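# Stack the long blue brick on brick 2's end stud

## Task

Seat the blue brick that is four studs long firmly onto brick 2, one layer higher, with one end of the blue brick on the stud at brick 2's end and the rest overhanging the plate, matching how brick 5 sits in the reference image called shape. Do not disturb the bricks already on the plate. At the finish, neither arm may be in contact with any brick or other loose object.

## Robot and tools

Robot: two arms, left_arm and right_arm. left_arm ends in a left hand and right_arm in a right hand, each with four fingers and a thumb. In the scene frame the origin sits at table-top height midway between the arms, +x points out over the table, +z up, and left_arm is on the +y side. Calibrated bases: left_arm at (+0.009, +0.354, 0) m, right_arm at (+0.035, -0.359, 0) m, both nearly unrotated. A camera stand stands behind the arms. Image left and right do not match arm names.

Frames: each arm's reported hand position (metres) and quat_wxyz are in that arm's own base frame. The fixed camera and the table use the scene frame. Motion offsets are expressed along the current Hand target's own axes. The hand point is a spot 0.05 m in front of the palm and 0.15 m out from the wrist face: its +z runs along the straight fingers, +y comes out of the palm, and +x goes across the palm away from the thumb on the right hand (toward the thumb on the left hand). Straight fingers extend 0.06 to 0.07 m past the point along +z. A wrist bracket on the little-finger side can strike objects.

execute_actions(actions, cameras): actions is a list of actions; each action is a list of up to 15 rows, one per 1/30 s step, and a short action repeats its final row. Every row is one flat list of 28 numbers in [-1, 1] covering both arms, in this order: left dx, dy, dz, rx, ry, rz, then left little, ring, middle, index, thumb_bend, thumb_turn, force_limit, speed; then the same 14 for the right arm. dx..rz are an offset, not a pose: they give the target relative to the Hand target as it was when the action began (every row counts from that same start, not from the row before). 1.0 equals 0.6 m for dx, dy, dz, and 180 degrees for rx, ry, rz, which together form a rotation vector. Sending six zeros re-requests the current Hand target. Finger numbers are absolute positions: +1 open/straight, -1 closed; thumb_turn -1 puts the thumb opposite the fingers, +1 beside the palm. force_limit maps -1..+1 to roughly 0..10 N at the fingertip (0..15 N for the two thumb motors); speed rises from near zero at -1 to full at +0.48 and above. There is no 'no change' value: to keep a hand as is, resend its last carried-out eight numbers (or, if none yet, its hand_measured six plus hand_force_limit and hand_speed). cameras lists names (cam_high, cam_left_wrist, cam_right_wrist), ["all"] or []; an empty actions list returns all images by default.

move(target, speed, blend, blocking, cameras): drives each hand point in a straight line. target is one 28-number row as above or a list of up to 15 such rows; every row is an offset from the Hand targets at the move's start, not from the previous row. speed is in m/s, 0.002 to 4.3, default 0.25 (turn rate up to twice that in rad/s), one value or one per target. blend (m) rounds corners in a list; 0 stops at each. blocking=false returns after about 0.5 s while the motion continues. Moves never avoid obstacles or the other arm, last at most 10 s, and pause while finger motors run. Steer around an arm's own base rather than near it.

wait(seconds 0 to 10) lets time pass with last commands held. stop brakes a running move. zoom_image(camera, region [x0,y0,x1,y1] in pixels, at most 504x504) enlarges part of the newest image. show_instructions shows the reference images. finished_scene ends the scene permanently.

Results: each arm's end_effector_position and quat, its Hand target (last commanded pose after clipping; next offsets start there), joint positions, velocities and torques, and per-hand hand_measured, hand_stopped_by (moving, target, force, stalled, fault), hand_load_n (positive means the finger is pushed open), hand_force_limit and hand_speed, all six-value lists in the finger order above. A move adds a 'move:' line with its ending (done, off_target, moving, held, fault) and limits (paced = pose clipped, held = steps withheld). Done or off_target says nothing about contact. Sag of 1 to 3 cm (sometimes 5 cm), mostly downward, is normal in free air; if the hand stays short, send the remaining gap as a further offset. Orientation commands are clipped to 40 degrees from the measured one each step. A lost grip shows as hand_load_n falling near zero.

Gripping: with thumb_turn at -1 the hand closes on objects about 0.035 to 0.065 m thick. Close slowly (speed -0.94 or lower) for gentle grips. To squeeze harder, raise force_limit and send a more-closed target; to release, send a target more open than measured.

Avoid: dropping or flinging parts, fast contacts, pressing far past a contact point, arms touching or gripping each other, letting anything leave the table, and long holds at full stretch or against blocks, which heat motors (MOTOR HOT warns; at 100 °C the arm goes limp for 30 to 60 s). An arm blocked by something keeps pushing until commanded back past its hand point. Objects may occasionally be nudged by outside pushes.

Each tool is called after "Call:" by a JSON object that holds its "api" and its "payload".

Reference images:

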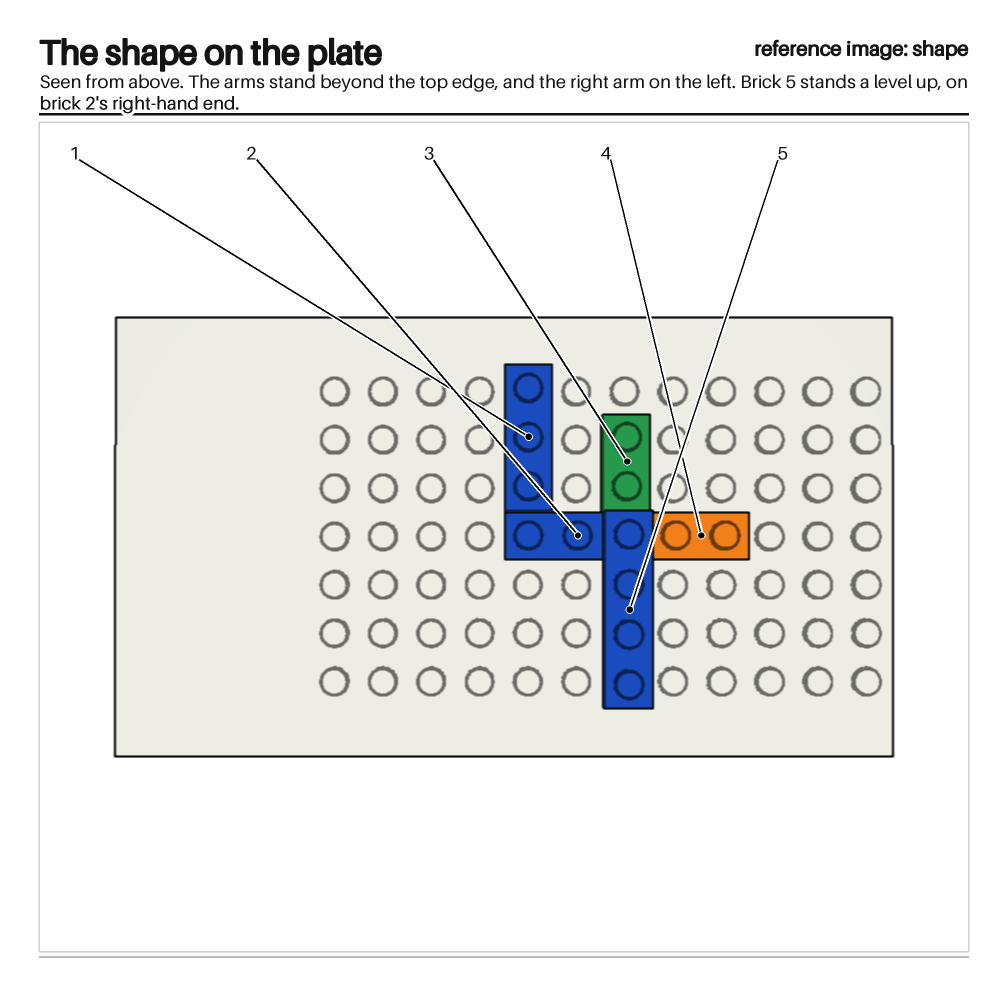

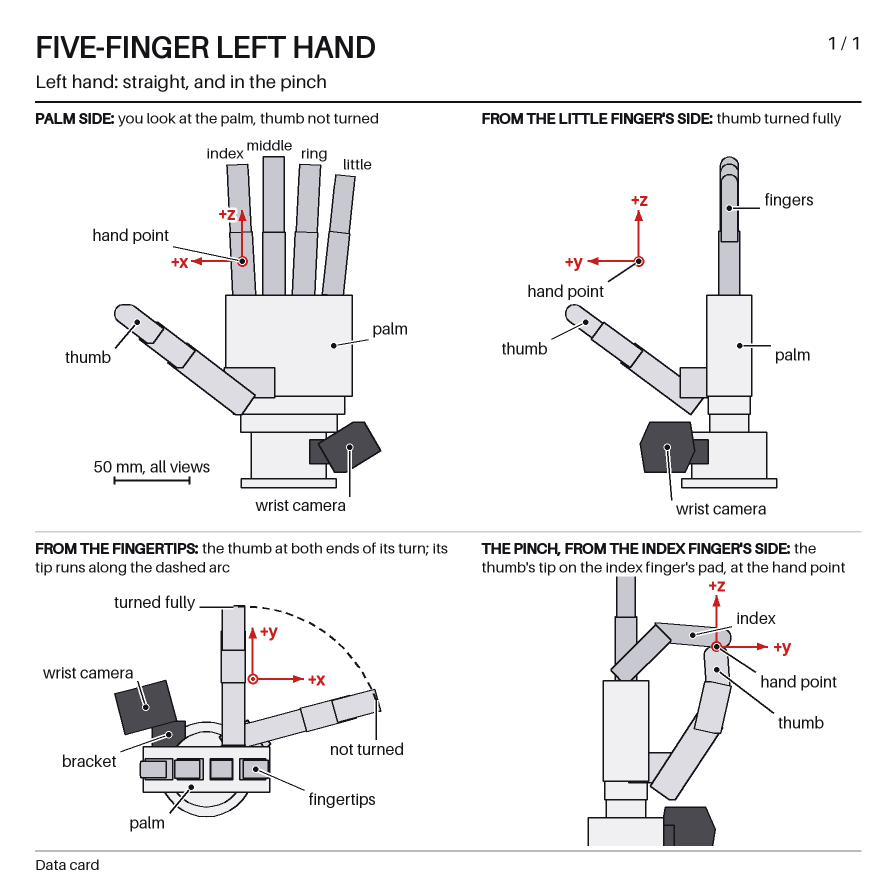

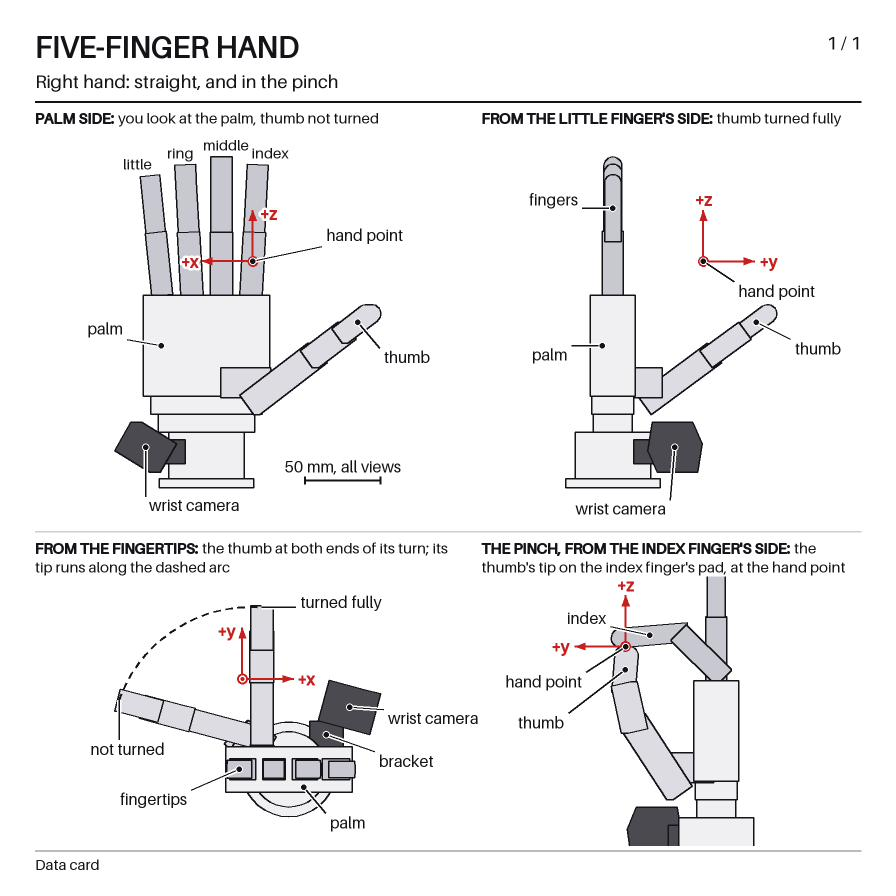

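## Session

Call:
{"api": "execute_actions", "payload": {"actions": []}}

Scene clock: 0.00 s.
left_arm: end_effector_position=(+0.2976, -0.1651, +0.2818) hand_measured=(+1.000, +1.000, +1.000, +1.000, +1.000, +1.000) hand_load_n=(+0.0, +0.0, +0.0, +0.0, +0.0, +0.0) hand_stopped_by=(target, target, target, target, target, target) hand_force_limit=0.00 hand_speed=-0.80 end_effector_quat_wxyz=(+0.191, -0.015, +0.973, -0.129) | right_arm: end_effector_position=(-0.0197, +0.5044, +0.2089) hand_measured=(+1.000, +1.000, +1.000, +1.000, +1.000, +1.000) hand_load_n=(+0.0, +0.0, -0.5, +0.0, +0.0, +0.0) hand_stopped_by=(target, target, target, target, target, target) hand_force_limit=0.00 hand_speed=-0.80 end_effector_quat_wxyz=(+0.752, -0.651, +0.073, -0.069)
Joint positions: left_arm=[-0.6 1.056 1.2 -1.249 -0.01 0.941] | right_arm=[1.668 1.265 0.432 0.982 0.298 -0.024]
Joint velocities: within noise
Joint torques (N m): no reading
Heat: left arm: hottest elbow 29 °C; right arm: hottest shoulder 30 °C.
Hand target: left_arm +0.3017, -0.1680, +0.2902; +0.199, -0.015, +0.970, -0.135 | right_arm -0.0203, +0.5098, +0.2175; +0.758, -0.644, +0.075, -0.068

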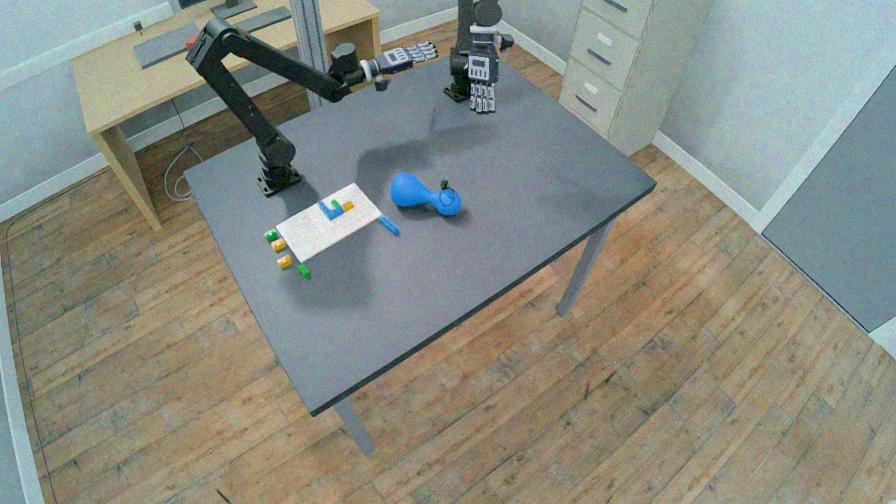

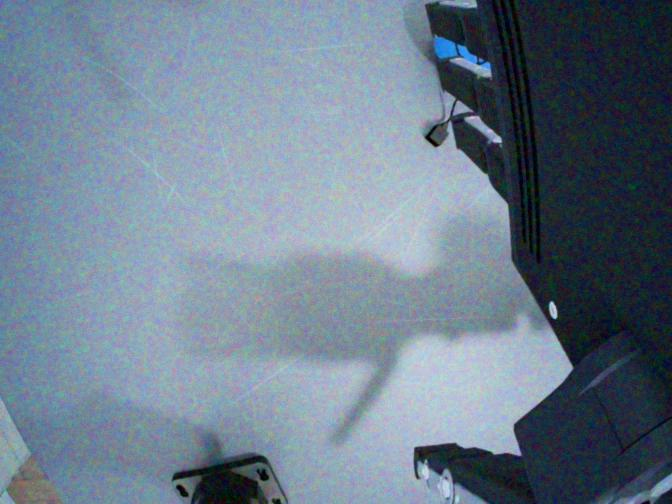

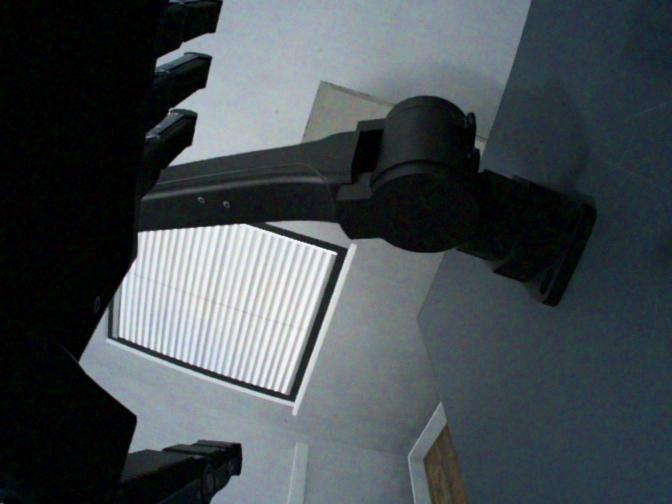

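Call:
{"api": "zoom_image", "payload": {"camera": "cam_high", "region": [240, 160, 480, 295]}}

Call:
{"api": "zoom_image", "payload": {"camera": "cam_high", "region": [300, 180, 420, 248]}}

Scaled by 2.100.

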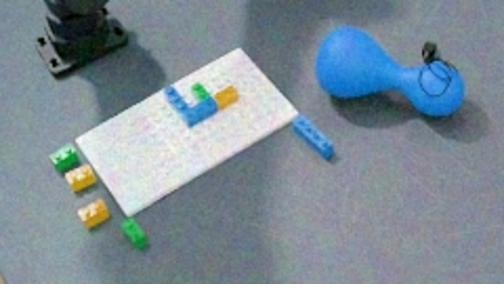

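Scaled by 4.200.

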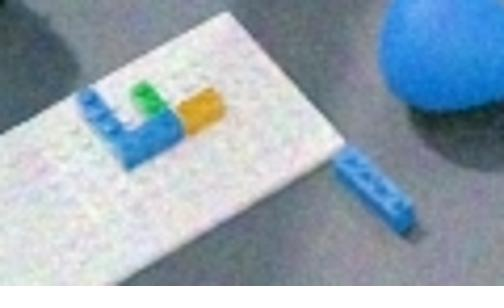

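Call:
{"api": "move", "payload": {"target": [-0.1082,-0.3045,0.3145,0.2148,0.1202,-0.0514,1,1,1,1,1,1,0,-0.8,0,0,0,0,0,0,1,1,1,1,1,1,0,-0.8], "cameras": ["all"]}}

Scene clock: 190.40 s.
left_arm: end_effector_position=(+0.4139, -0.3805, +0.1828) hand_measured=(+1.000, +1.000, +1.000, +1.000, +1.000, +1.000) hand_load_n=(+0.0, +0.0, +0.0, +0.0, +0.0, +0.0) hand_stopped_by=(target, target, target, target, target, target) hand_force_limit=0.00 hand_speed=-0.80 end_effector_quat_wxyz=(-0.016, -0.003, +0.892, -0.451) | right_arm: end_effector_position=(-0.0197, +0.5044, +0.2089) hand_measured=(+1.000, +1.000, +1.000, +1.000, +1.000, +1.000) hand_load_n=(+0.0, +0.0, +0.0, +0.0, +0.0, +0.0) hand_stopped_by=(target, target, target, target, target, target) hand_force_limit=0.00 hand_speed=-0.80 end_effector_quat_wxyz=(+0.752, -0.651, +0.073, -0.069)
Joint positions: left_arm=[-0.522 1.627 1.37 -0.744 0.791 0.799] | right_arm=[1.668 1.265 0.432 0.982 0.298 -0.024]
Joint torques (N m): left_arm=[1.55 -13.74 13.03 1.48 0.66 -0.07] | right_arm=[-0.62 -5.6 10.09 1.69 -0.09 0.13]
Heat: left arm: hottest elbow 41 °C; right arm: hottest elbow 38 °C.
Hand target: left_arm +0.4307, -0.3867, +0.1970; +0.000, +0.000, +0.887, -0.462 | right_arm -0.0203, +0.5098, +0.2175; +0.758, -0.644, +0.075, -0.068
Off the commanded pose: left_arm 0.023 m, 2 deg | right_arm 0.010 m, 1 deg.
move: off_target (left_arm)
camera_calibration:
cam_left_wrist: T_world_to_cam=[[-0.26935, -0.54583, 0.793423, -0.244508], [-0.796468, 0.589398, 0.135089, 0.525569], [-0.541377, -0.59555, -0.593491, 0.224654], [0, 0, 0, 1]] pos_world=[0.474364, -0.309436, 0.25633]

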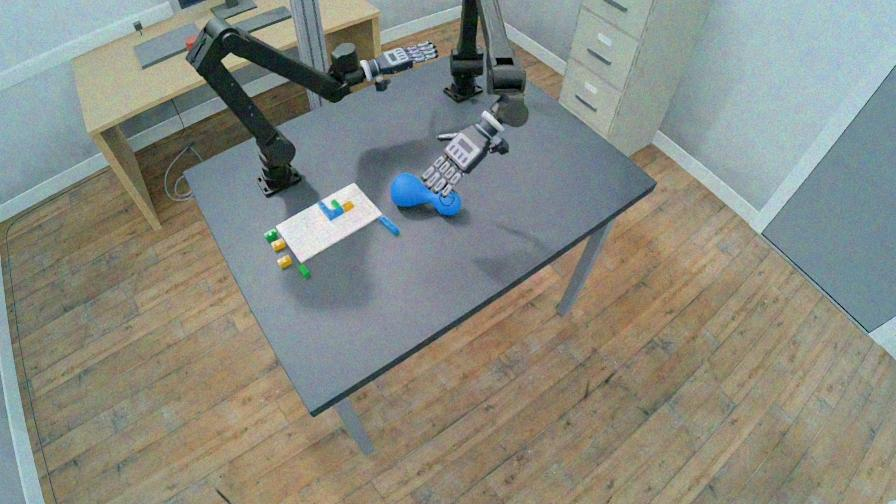

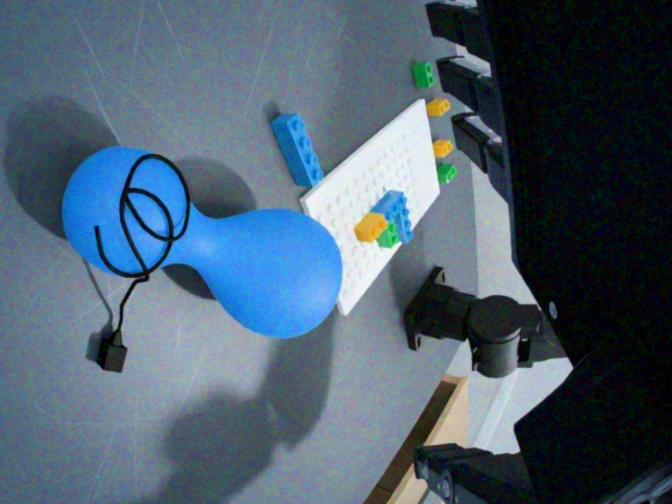

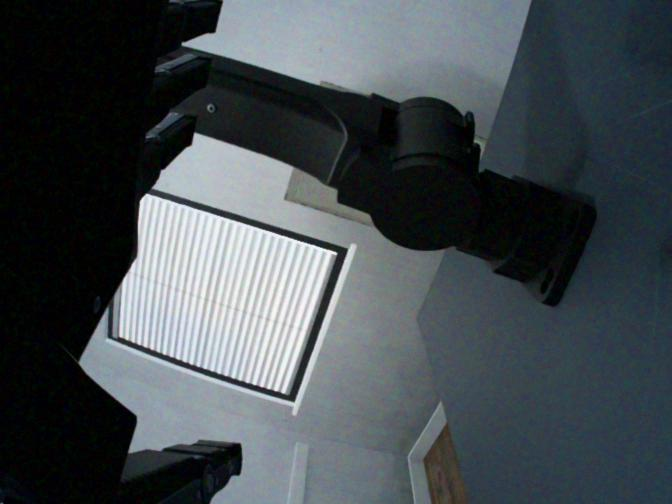

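Call:
{"api": "zoom_image", "payload": {"camera": "cam_left_wrist", "region": [250, 80, 450, 230]}}

Call:
{"api": "zoom_image", "payload": {"camera": "cam_left_wrist", "region": [290, 150, 450, 270]}}

Scaled by 2.520 from the camera's 672x504 image, which has a finer 960x720 frame.

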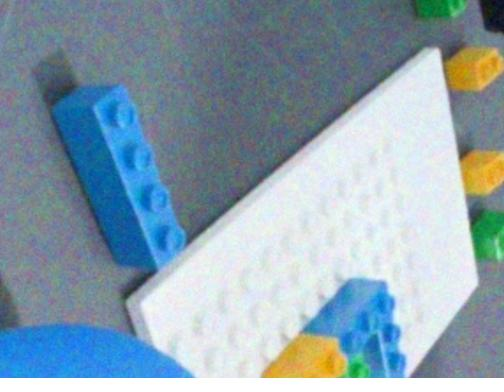

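Scaled by 3.150 from the camera's 672x504 image, which has a finer 960x720 frame.

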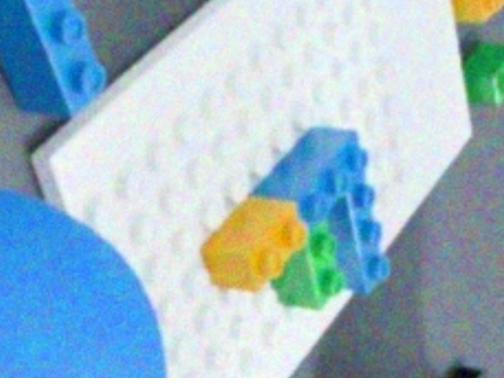

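Call:
{"api": "move", "payload": {"target": [[0,0,-0.156,0,0,0,1,1,1,1,1,1,0,-0.8,0.348,-0.0587,-0.28,-0.07,-0.035,-0.006,1,1,0.25,0.25,0.2,-1,0,-0.3],[0,0,-0.156,0,0,0,1,1,1,1,1,1,0,-0.8,0.7167,0.0373,-0.4612,-0.1348,-0.0699,-0.0119,1,1,0.25,0.25,0.2,-1,0,-0.3]], "blend": [0.04,0], "speed": 0.2, "cameras": ["all"]}}

Scene clock: 297.00 s.
left_arm: end_effector_position=(+0.4189, -0.3091, +0.2301) hand_measured=(+1.000, +1.000, +1.000, +1.000, +1.000, +1.000) hand_load_n=(+0.0, +0.0, +0.0, +0.0, +0.0, +0.0) hand_stopped_by=(target, target, target, target, target, target) hand_force_limit=0.00 hand_speed=-0.80 end_effector_quat_wxyz=(-0.019, -0.009, +0.891, -0.454) | right_arm: end_effector_position=(+0.3324, +0.1574, +0.1354) hand_measured=(+1.000, +1.000, +0.250, +0.250, +0.200, -1.000) hand_load_n=(+0.0, +0.0, +0.0, -0.5, +0.0, +0.0) hand_stopped_by=(target, target, target, target, target, target) hand_force_limit=0.00 hand_speed=-0.30 end_effector_quat_wxyz=(-0.609, +0.793, -0.005, -0.009)
Joint positions: left_arm=[-0.388 1.553 1.417 -0.985 0.861 0.953] | right_arm=[-0.039 1.475 0.929 -1.203 -1.306 -1.735]
Joint torques (N m): left_arm=[1.61 -13.92 13.19 0.61 0.74 0.06] | right_arm=[-0.21 -7.41 12.08 -0.81 -0.8 0.03]
Heat: left arm: hottest elbow 48 °C; right arm: hottest elbow 39 °C.
Hand target: left_arm +0.4308, -0.3101, +0.2506; +0.000, +0.000, +0.887, -0.462 | right_arm +0.3455, +0.1601, +0.1407; -0.608, +0.794, +0.008, -0.006
Off the commanded pose: left_arm 0.024 m, 3 deg | right_arm 0.014 m, 1 deg.
move: off_target (left_arm, right_arm)
camera_calibration:
cam_left_wrist: T_world_to_cam=[[-0.254805, -0.543548, 0.799769, -0.248628], [-0.800058, 0.583033, 0.14135, 0.479178], [-0.543122, -0.603845, -0.583429, 0.293783], [0, 0, 0, 1]] pos_world=[0.479579, -0.237118, 0.302515]
cam_right_wrist: T_world_to_cam=[[0.262817, -0.272142, -0.925671, 0.0777561], [-0.809046, -0.584902, -0.057747, 0.360251], [-0.525711, 0.764087, -0.373898, 0.221763], [0, 0, 0, 1]] pos_world=[0.387607, 0.0624262, 0.175697]

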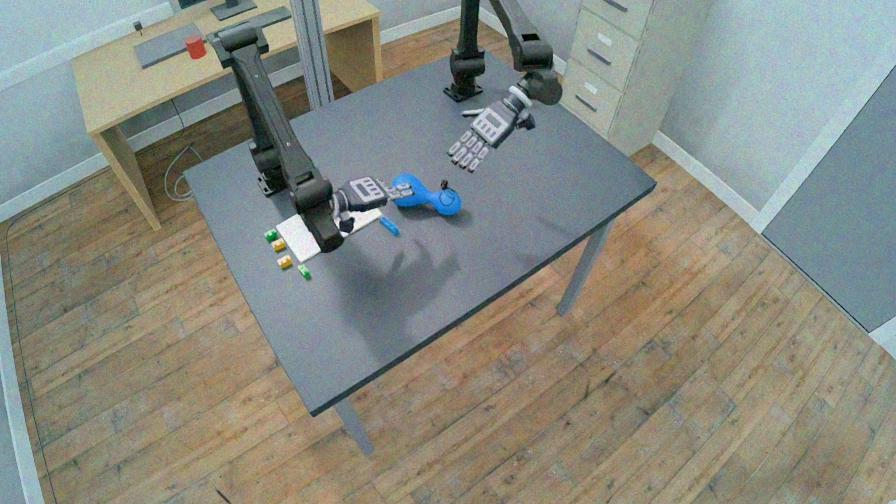

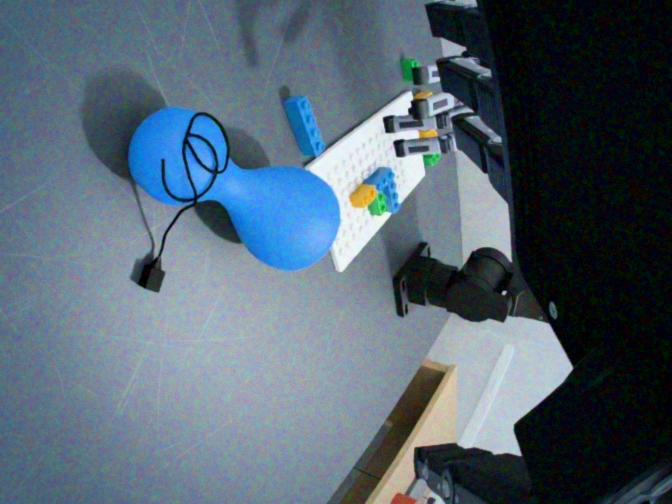

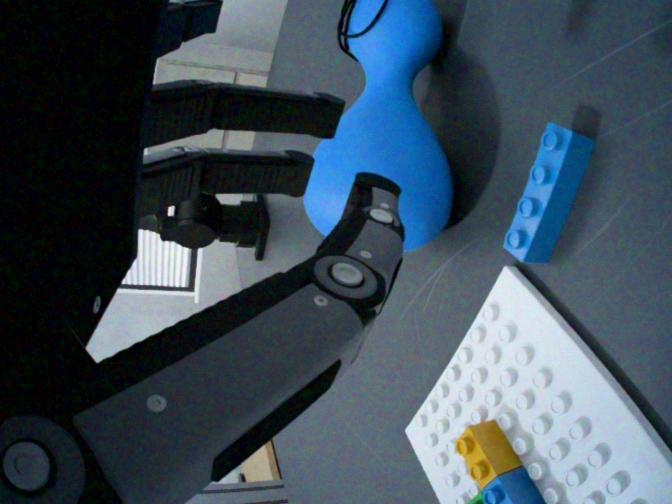

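Call:
{"api": "zoom_image", "payload": {"camera": "cam_right_wrist", "region": [460, 100, 620, 280]}}

Call:
{"api": "zoom_image", "payload": {"camera": "cam_right_wrist", "region": [400, 260, 672, 504]}}

Call:
{"api": "zoom_image", "payload": {"camera": "cam_left_wrist", "region": [260, 60, 470, 280]}}

Scaled by 2.800 from the camera's 672x504 image, which has a finer 960x720 frame.

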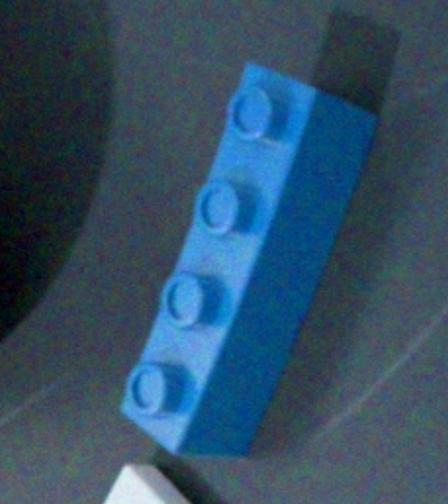

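Scaled by 1.853 from the camera's 672x504 image, which has a finer 960x720 frame.

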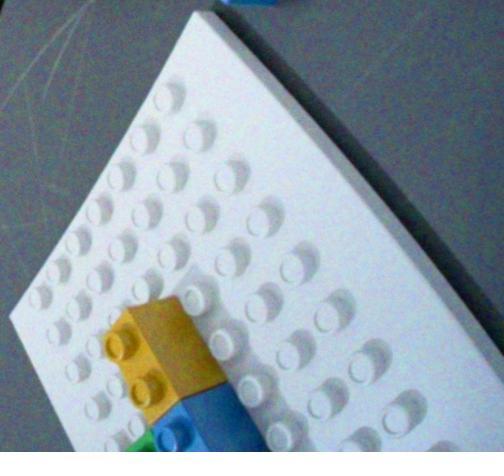

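Scaled by 2.291 from the camera's 672x504 image, which has a finer 960x720 frame.

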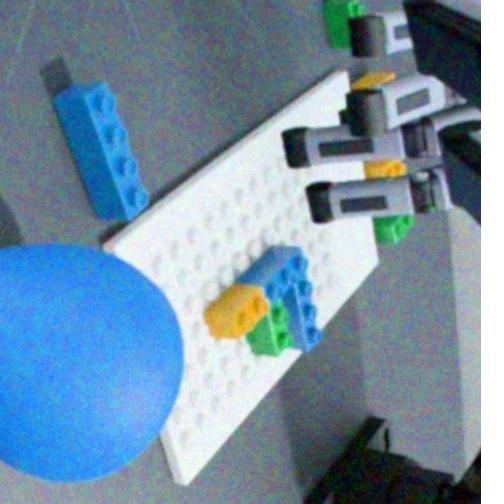

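Call:
{"api": "move", "payload": {"target": [0,0,0,0,0,0,1,1,1,1,1,1,0,-0.8,-0.0095,0.0825,0.051,0,-0.0369,-0.0168,1,1,0.25,0.25,0.2,-1,0,-0.3], "speed": 0.15, "cameras": ["cam_left_wrist","cam_right_wrist"]}}

Scene clock: 390.77 s.
left_arm: end_effector_position=(+0.4189, -0.3091, +0.2301) hand_measured=(+1.000, +1.000, +1.000, +1.000, +1.000, +1.000) hand_load_n=(+0.0, +0.0, +0.0, +0.0, +0.0, +0.0) hand_stopped_by=(target, target, target, target, target, target) hand_force_limit=0.00 hand_speed=-0.80 end_effector_quat_wxyz=(-0.019, -0.009, +0.891, -0.454) | right_arm: end_effector_position=(+0.3284, +0.1738, +0.0832) hand_measured=(+1.000, +1.000, +0.250, +0.250, +0.200, -1.000) hand_load_n=(+0.0, +0.0, +0.0, +0.0, +0.0, +0.0) hand_stopped_by=(target, target, target, target, target, target) hand_force_limit=0.00 hand_speed=-0.30 end_effector_quat_wxyz=(-0.607, +0.792, +0.055, -0.036)
Joint positions: left_arm=[-0.388 1.553 1.417 -0.985 0.861 0.953] | right_arm=[0.02 1.636 0.944 -1.264 -1.287 -1.978]
Joint torques (N m): left_arm=[1.61 -13.92 13.24 0.59 0.75 0.07] | right_arm=[0.03 -8.82 10.37 -1.25 -0.75 0.06]
Heat: left arm: hottest elbow 53 °C; right arm: hottest elbow 39 °C.
Hand target: left_arm +0.4308, -0.3101, +0.2506; +0.000, +0.000, +0.887, -0.462 | right_arm +0.3395, +0.1765, +0.0850; -0.606, +0.792, +0.064, -0.036
Off the commanded pose: left_arm 0.024 m, 3 deg | right_arm 0.012 m, 1 deg.
move: off_target (left_arm, right_arm)
camera_calibration:
cam_left_wrist: T_world_to_cam=[[-0.254805, -0.543548, 0.799769, -0.248628], [-0.800058, 0.583033, 0.14135, 0.479178], [-0.543122, -0.603845, -0.583429, 0.293783], [0, 0, 0, 1]] pos_world=[0.479579, -0.237118, 0.302515]
cam_right_wrist: T_world_to_cam=[[0.321585, -0.235063, -0.91724, 0.00846719], [-0.726326, -0.682715, -0.07969, 0.355218], [-0.607481, 0.691842, -0.390283, 0.228493], [0, 0, 0, 1]] pos_world=[0.394086, 0.0864219, 0.125251]
Images, in order (width x height): cam_left_wrist 672x504, cam_right_wrist 672x504.

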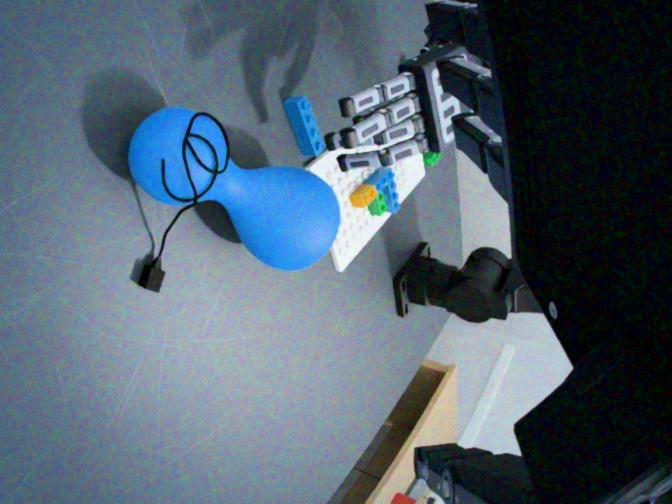

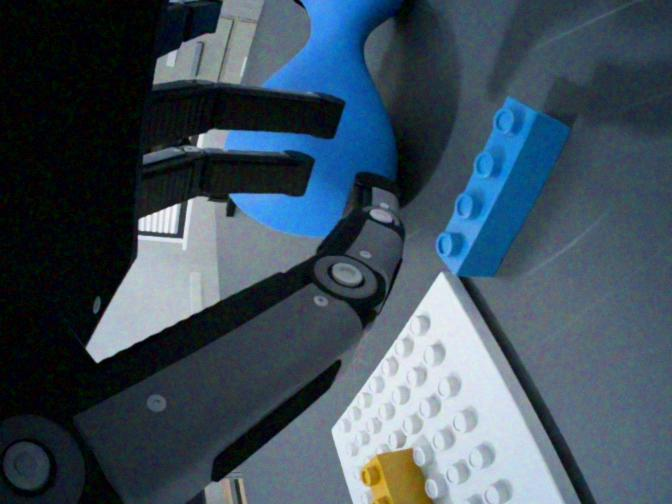

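Call:
{"api": "zoom_image", "payload": {"camera": "cam_right_wrist", "region": [400, 80, 600, 290]}}

Call:
{"api": "zoom_image", "payload": {"camera": "cam_left_wrist", "region": [270, 60, 450, 200]}}

Scaled by 2.400 from the camera's 672x504 image, which has a finer 960x720 frame.

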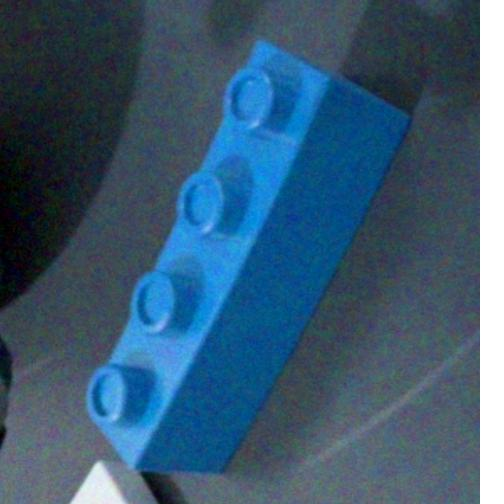

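Scaled by 2.800 from the camera's 672x504 image, which has a finer 960x720 frame.

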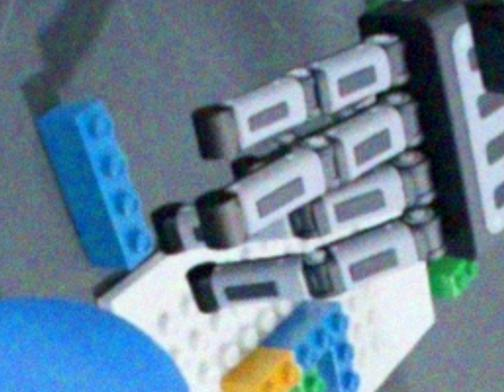

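Call:
{"api": "zoom_image", "payload": {"camera": "cam_left_wrist", "region": [310, 70, 450, 180]}}

Scaled by 3.600 from the camera's 672x504 image, which has a finer 960x720 frame.

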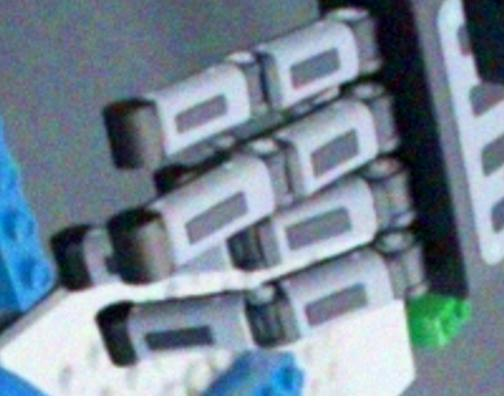

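Call:
{"api": "move", "payload": {"target": [0,0,0,0,0,0,1,1,1,1,1,1,0,-0.8,-0.0027,0.059,0.0053,0,0,0,1,1,0.25,0.25,0.2,-1,0,-0.3], "speed": 0.1, "cameras": ["cam_left_wrist","cam_right_wrist"]}}

Call:
{"api": "zoom_image", "payload": {"camera": "cam_right_wrist", "region": [280, 100, 520, 300]}}

Call:
{"api": "zoom_image", "payload": {"camera": "cam_left_wrist", "region": [270, 60, 450, 200]}}

Scene clock: 438.67 s.
left_arm: end_effector_position=(+0.4189, -0.3091, +0.2301) hand_measured=(+1.000, +1.000, +1.000, +1.000, +1.000, +1.000) hand_load_n=(+0.0, +0.0, +0.0, +0.0, +0.0, +0.0) hand_stopped_by=(target, target, target, target, target, target) hand_force_limit=0.00 hand_speed=-0.80 end_effector_quat_wxyz=(-0.019, -0.009, +0.891, -0.454) | right_arm: end_effector_position=(+0.3304, +0.1730, +0.0542) hand_measured=(+1.000, +1.000, +0.250, +0.250, +0.200, -1.000) hand_load_n=(+0.0, +0.0, -0.5, +0.0, +0.0, +0.0) hand_stopped_by=(target, target, target, target, target, target) hand_force_limit=0.00 hand_speed=-0.30 end_effector_quat_wxyz=(-0.608, +0.791, +0.060, -0.043)
Joint positions: left_arm=[-0.388 1.553 1.417 -0.985 0.861 0.953] | right_arm=[0.02 1.715 0.944 -1.242 -1.281 -2.035]
Joint torques (N m): left_arm=[1.61 -13.92 13.22 0.58 0.74 0.07] | right_arm=[-1.44 -9.17 8.01 -0.51 -0.72 0.05]
Heat: left arm: hottest elbow 53 °C; right arm: hottest elbow 38 °C.
Hand target: left_arm +0.4308, -0.3101, +0.2506; +0.000, +0.000, +0.887, -0.462 | right_arm +0.3395, +0.1703, +0.0499; -0.606, +0.792, +0.064, -0.035
Off the commanded pose: left_arm 0.024 m, 3 deg | right_arm 0.010 m, 1 deg.
move: off_target (left_arm)
camera_calibration:
cam_left_wrist: T_world_to_cam=[[-0.254805, -0.543548, 0.799769, -0.248628], [-0.800058, 0.583033, 0.14135, 0.479178], [-0.543122, -0.603845, -0.583429, 0.293783], [0, 0, 0, 1]] pos_world=[0.479579, -0.237118, 0.302515]
cam_right_wrist: T_world_to_cam=[[0.322417, -0.22889, -0.918508, -0.0202269], [-0.714834, -0.694959, -0.0777411, 0.352077], [-0.620531, 0.681646, -0.387685, 0.224828], [0, 0, 0, 1]] pos_world=[0.397711, 0.0867964, 0.0959548]
Images, in order (width x height): cam_left_wrist 672x504, cam_right_wrist 672x504.

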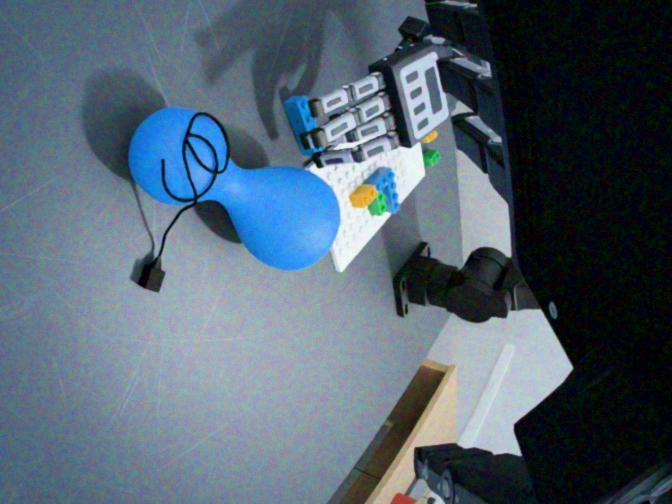

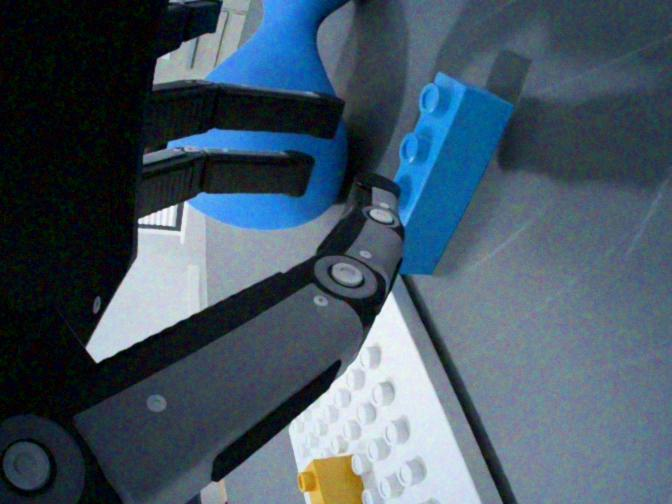

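Scaled by 2.100 from the camera's 672x504 image, which has a finer 960x720 frame.

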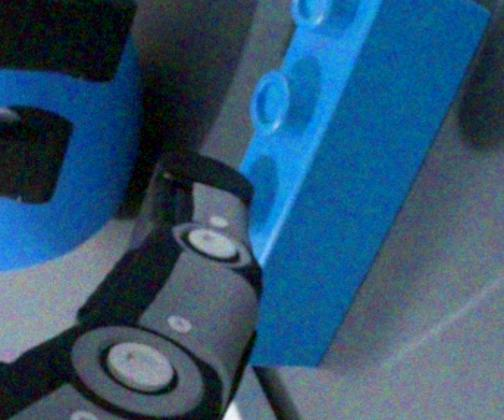

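Scaled by 2.800 from the camera's 672x504 image, which has a finer 960x720 frame.

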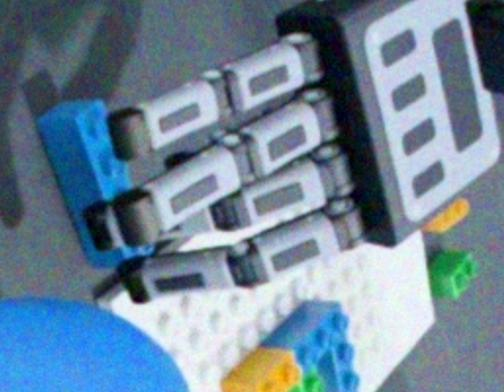

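Call:
{"api": "move", "payload": {"target": [[0,0,0,0,0,0,1,1,1,1,1,1,0,-0.8,-0.0108,0.0033,-0.0128,0,0,0,1,1,0.25,0.25,0.2,-1,0,-0.3],[0,0,0,0,0,0,1,1,1,1,1,1,0,-0.8,-0.0112,0.0195,-0.0085,0,0,0,1,1,0.25,0.25,0.2,-1,0,-0.3]], "speed": 0.1, "cameras": ["cam_left_wrist","cam_right_wrist"]}}

Call:
{"api": "zoom_image", "payload": {"camera": "cam_right_wrist", "region": [280, 100, 520, 300]}}

Call:
{"api": "zoom_image", "payload": {"camera": "cam_left_wrist", "region": [270, 60, 450, 200]}}

Scene clock: 486.87 s.
left_arm: end_effector_position=(+0.4189, -0.3091, +0.2301) hand_measured=(+1.000, +1.000, +1.000, +1.000, +1.000, +1.000) hand_load_n=(+0.0, +0.0, +0.5, +0.0, +0.0, +0.0) hand_stopped_by=(target, target, target, target, target, target) hand_force_limit=0.00 hand_speed=-0.80 end_effector_quat_wxyz=(-0.019, -0.009, +0.891, -0.454) | right_arm: end_effector_position=(+0.3336, +0.1655, +0.0483) hand_measured=(+1.000, +1.000, +0.250, +0.250, +0.200, -1.000) hand_load_n=(-0.5, +0.0, +0.0, +0.0, +0.0, +0.0) hand_stopped_by=(target, target, target, target, target, target) hand_force_limit=0.00 hand_speed=-0.30 end_effector_quat_wxyz=(-0.605, +0.793, +0.065, -0.033)
Joint positions: left_arm=[-0.388 1.553 1.417 -0.985 0.861 0.953] | right_arm=[0.001 1.726 0.944 -1.245 -1.27 -2.072]
Joint torques (N m): left_arm=[1.67 -13.86 13.22 0.64 0.74 0.06] | right_arm=[-1.32 -9.35 6.16 -0.42 -0.7 0.05]
Heat: left arm: hottest elbow 54 °C; right arm: hottest elbow 36 °C.
Hand target: left_arm +0.4308, -0.3101, +0.2506; +0.000, +0.000, +0.887, -0.462 | right_arm +0.3343, +0.1614, +0.0398; -0.606, +0.792, +0.064, -0.035
Off the commanded pose: left_arm 0.024 m, 3 deg | right_arm 0.009 m, 0 deg.
joint sent to its limit (right arm) — joint 6 (wrist roll), lower limit. The joint targets still meet the commanded pose.
move: off_target (left_arm)
camera_calibration:
cam_left_wrist: T_world_to_cam=[[-0.254805, -0.543548, 0.799769, -0.248628], [-0.800058, 0.583033, 0.14135, 0.479178], [-0.543122, -0.603845, -0.583429, 0.293783], [0, 0, 0, 1]] pos_world=[0.479579, -0.237118, 0.302515]
cam_right_wrist: T_world_to_cam=[[0.340977, -0.234911, -0.910248, -0.0339722], [-0.715963, -0.692376, -0.0895138, 0.349171], [-0.609206, 0.682226, -0.404272, 0.226575], [0, 0, 0, 1]] pos_world=[0.399608, 0.0792018, 0.0919306]
Images, in order (width x height): cam_left_wrist 672x504, cam_right_wrist 672x504.

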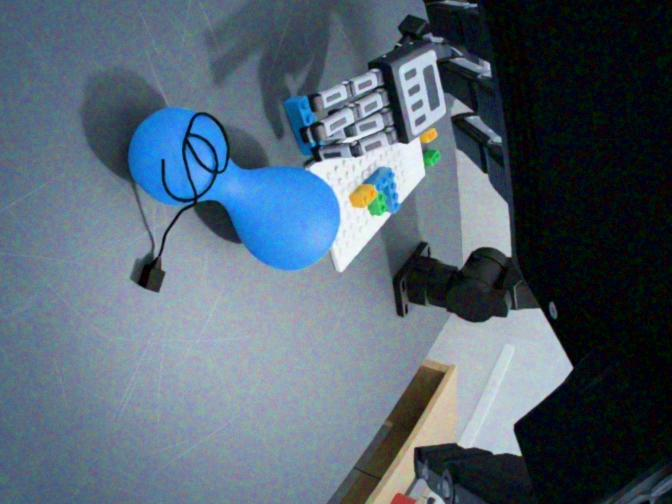

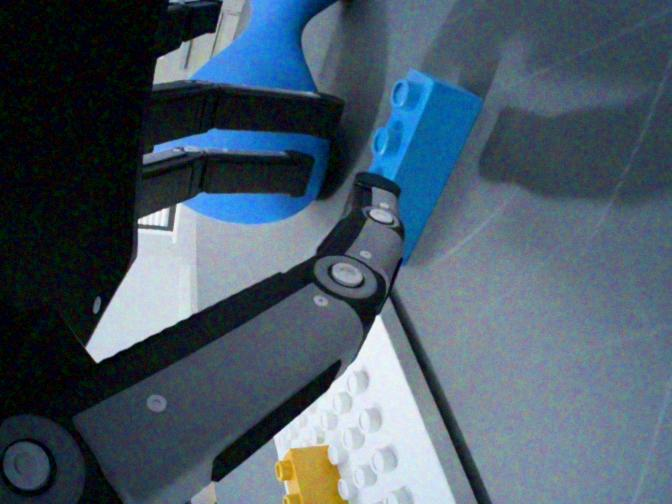

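Scaled by 2.100 from the camera's 672x504 image, which has a finer 960x720 frame.

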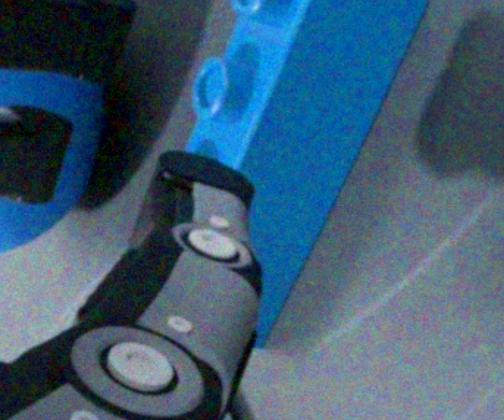

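Scaled by 2.800 from the camera's 672x504 image, which has a finer 960x720 frame.

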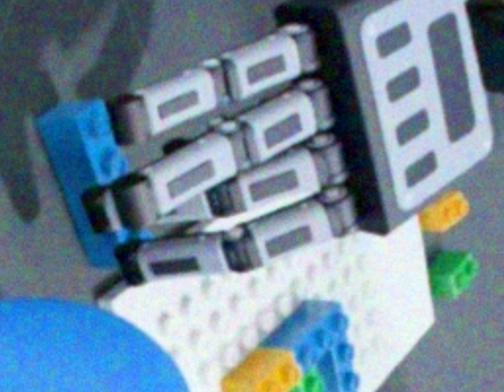

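Call:
{"api": "move", "payload": {"target": [0,0,0,0,0,0,1,1,1,1,1,1,0,-0.8,-0.0168,0.0092,0.0033,0.0009,0.0139,0.0123,1,1,0.25,0.25,0.2,-1,0,-0.3], "speed": 0.1, "cameras": ["cam_left_wrist","cam_right_wrist"]}}

Call:
{"api": "zoom_image", "payload": {"camera": "cam_right_wrist", "region": [280, 40, 520, 280]}}

Call:
{"api": "zoom_image", "payload": {"camera": "cam_left_wrist", "region": [270, 60, 450, 200]}}

Scene clock: 513.73 s.
left_arm: end_effector_position=(+0.4189, -0.3091, +0.2301) hand_measured=(+1.000, +1.000, +1.000, +1.000, +1.000, +1.000) hand_load_n=(+0.0, +0.0, +0.0, +0.0, +0.0, +0.0) hand_stopped_by=(target, target, target, target, target, target) hand_force_limit=0.00 hand_speed=-0.80 end_effector_quat_wxyz=(-0.019, -0.009, +0.891, -0.454) | right_arm: end_effector_position=(+0.3243, +0.1635, +0.0341) hand_measured=(+1.000, +1.000, +0.250, +0.250, +0.200, -1.000) hand_load_n=(+0.0, +0.0, +0.0, +0.0, +0.0, +0.0) hand_stopped_by=(target, target, target, target, target, target) hand_force_limit=0.00 hand_speed=-0.30 end_effector_quat_wxyz=(-0.607, +0.793, +0.041, -0.034)
Joint positions: left_arm=[-0.388 1.553 1.417 -0.985 0.861 0.953] | right_arm=[-0.01 1.726 0.889 -1.143 -1.284 -1.993]
Joint torques (N m): left_arm=[1.67 -13.98 13.19 0.62 0.75 0.07] | right_arm=[-1.67 -10.64 5.57 -0.44 -0.99 0.2]
Heat: left arm: hottest elbow 54 °C; right arm: hottest elbow 34 °C.
Hand target: left_arm +0.4308, -0.3101, +0.2506; +0.000, +0.000, +0.887, -0.462 | right_arm +0.3244, +0.1605, +0.0338; -0.608, +0.793, +0.035, -0.030
Off the commanded pose: left_arm 0.024 m, 3 deg | right_arm 0.003 m, 1 deg.
move: off_target (left_arm)
camera_calibration:
cam_left_wrist: T_world_to_cam=[[-0.254805, -0.543548, 0.799769, -0.248628], [-0.800058, 0.583033, 0.14135, 0.479178], [-0.543122, -0.603845, -0.583429, 0.293783], [0, 0, 0, 1]] pos_world=[0.479579, -0.237118, 0.302515]
cam_right_wrist: T_world_to_cam=[[0.305041, -0.24457, -0.9204, -0.0306469], [-0.743743, -0.664807, -0.0698396, 0.343744], [-0.594807, 0.705845, -0.384691, 0.207366], [0, 0, 0, 1]] pos_world=[0.388349, 0.0746593, 0.0755714]
Images, in order (width x height): cam_left_wrist 672x504, cam_right_wrist 672x504.

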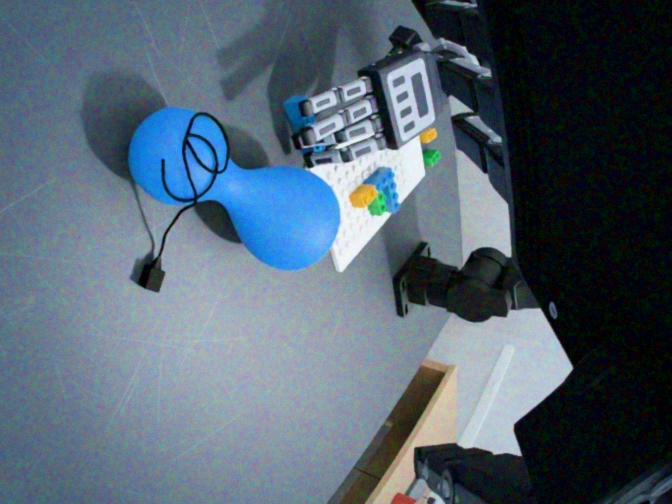

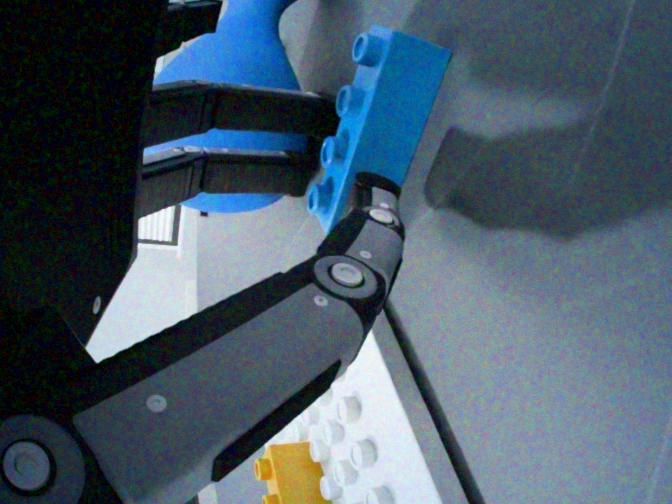

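Scaled by 2.100 from the camera's 672x504 image, which has a finer 960x720 frame.

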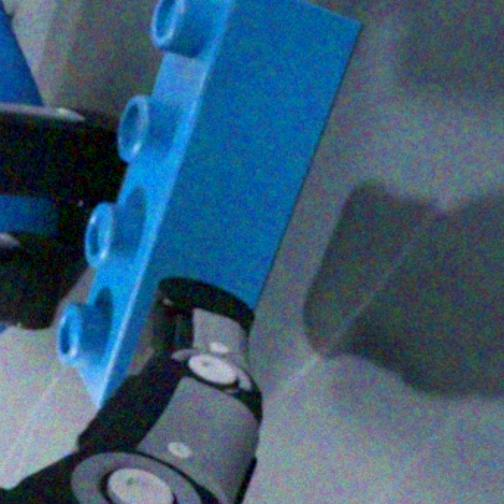

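Scaled by 2.800 from the camera's 672x504 image, which has a finer 960x720 frame.

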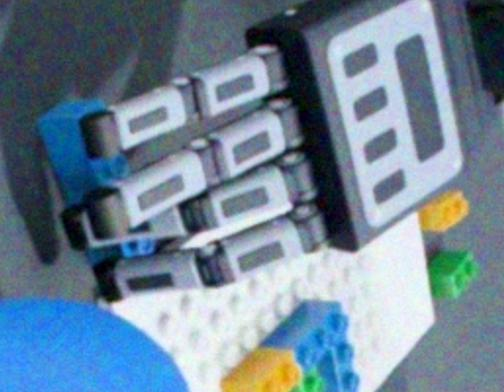

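Call:
{"api": "move", "payload": {"target": [0,0,0,0,0,0,1,1,1,1,1,1,0,-0.8,0,0.008,0.0022,0,0,0,1,1,0.25,0.25,0.05,-1,0,-0.3], "speed": 0.05, "cameras": ["cam_right_wrist"]}}

Call:
{"api": "zoom_image", "payload": {"camera": "cam_right_wrist", "region": [280, 40, 520, 280]}}

Scene clock: 546.27 s.
left_arm: end_effector_position=(+0.4189, -0.3091, +0.2301) hand_measured=(+1.000, +1.000, +1.000, +1.000, +1.000, +1.000) hand_load_n=(-0.5, +0.0, +0.0, +0.0, +0.0, +0.0) hand_stopped_by=(target, target, target, target, target, target) hand_force_limit=0.00 hand_speed=-0.80 end_effector_quat_wxyz=(-0.019, -0.009, +0.891, -0.454) | right_arm: end_effector_position=(+0.3270, +0.1635, +0.0329) hand_measured=(+1.000, +1.000, +0.250, +0.250, +0.050, -1.000) hand_load_n=(+0.0, +0.0, +0.0, +0.0, +0.0, +0.0) hand_stopped_by=(target, target, target, target, target, target) hand_force_limit=0.00 hand_speed=-0.30 end_effector_quat_wxyz=(-0.607, +0.793, +0.045, -0.028)
Joint positions: left_arm=[-0.388 1.553 1.417 -0.985 0.861 0.953] | right_arm=[-0.01 1.726 0.889 -1.128 -1.284 -1.991]
Joint torques (N m): left_arm=[1.73 -13.86 13.19 0.62 0.75 0.04] | right_arm=[-1.73 -9.82 5.14 -0.36 -1.01 0.2]
Heat: left arm: hottest elbow 55 °C; right arm: hottest elbow 33 °C.
Hand target: left_arm +0.4308, -0.3101, +0.2506; +0.000, +0.000, +0.887, -0.462 | right_arm +0.3243, +0.1605, +0.0288; -0.608, +0.793, +0.035, -0.030
Off the commanded pose: left_arm 0.024 m, 3 deg | right_arm 0.006 m, 1 deg.
move: off_target (left_arm)
camera_calibration:
cam_right_wrist: T_world_to_cam=[[0.31729, -0.245127, -0.9161, -0.0366154], [-0.743109, -0.664421, -0.0795911, 0.345667], [-0.589166, 0.706015, -0.39297, 0.206841], [0, 0, 0, 1]] pos_world=[0.39035, 0.0746601, 0.0752511]
Images, in order (width x height): cam_right_wrist 672x504.

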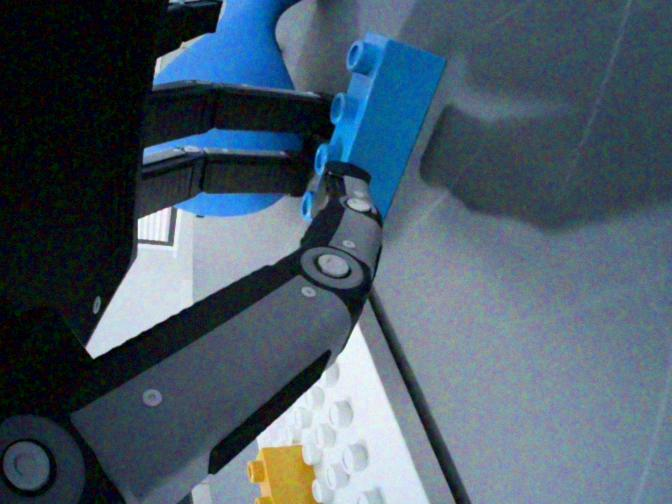

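Scaled by 2.100 from the camera's 672x504 image, which has a finer 960x720 frame.

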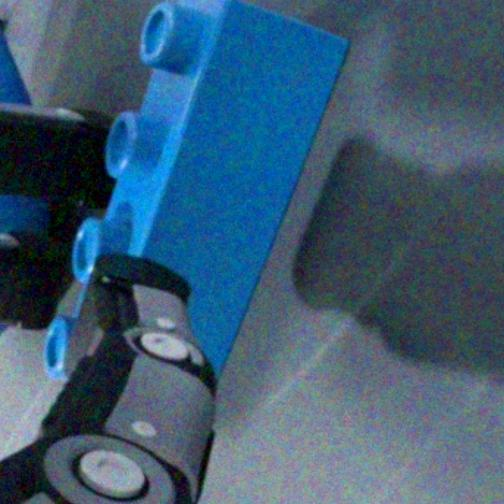

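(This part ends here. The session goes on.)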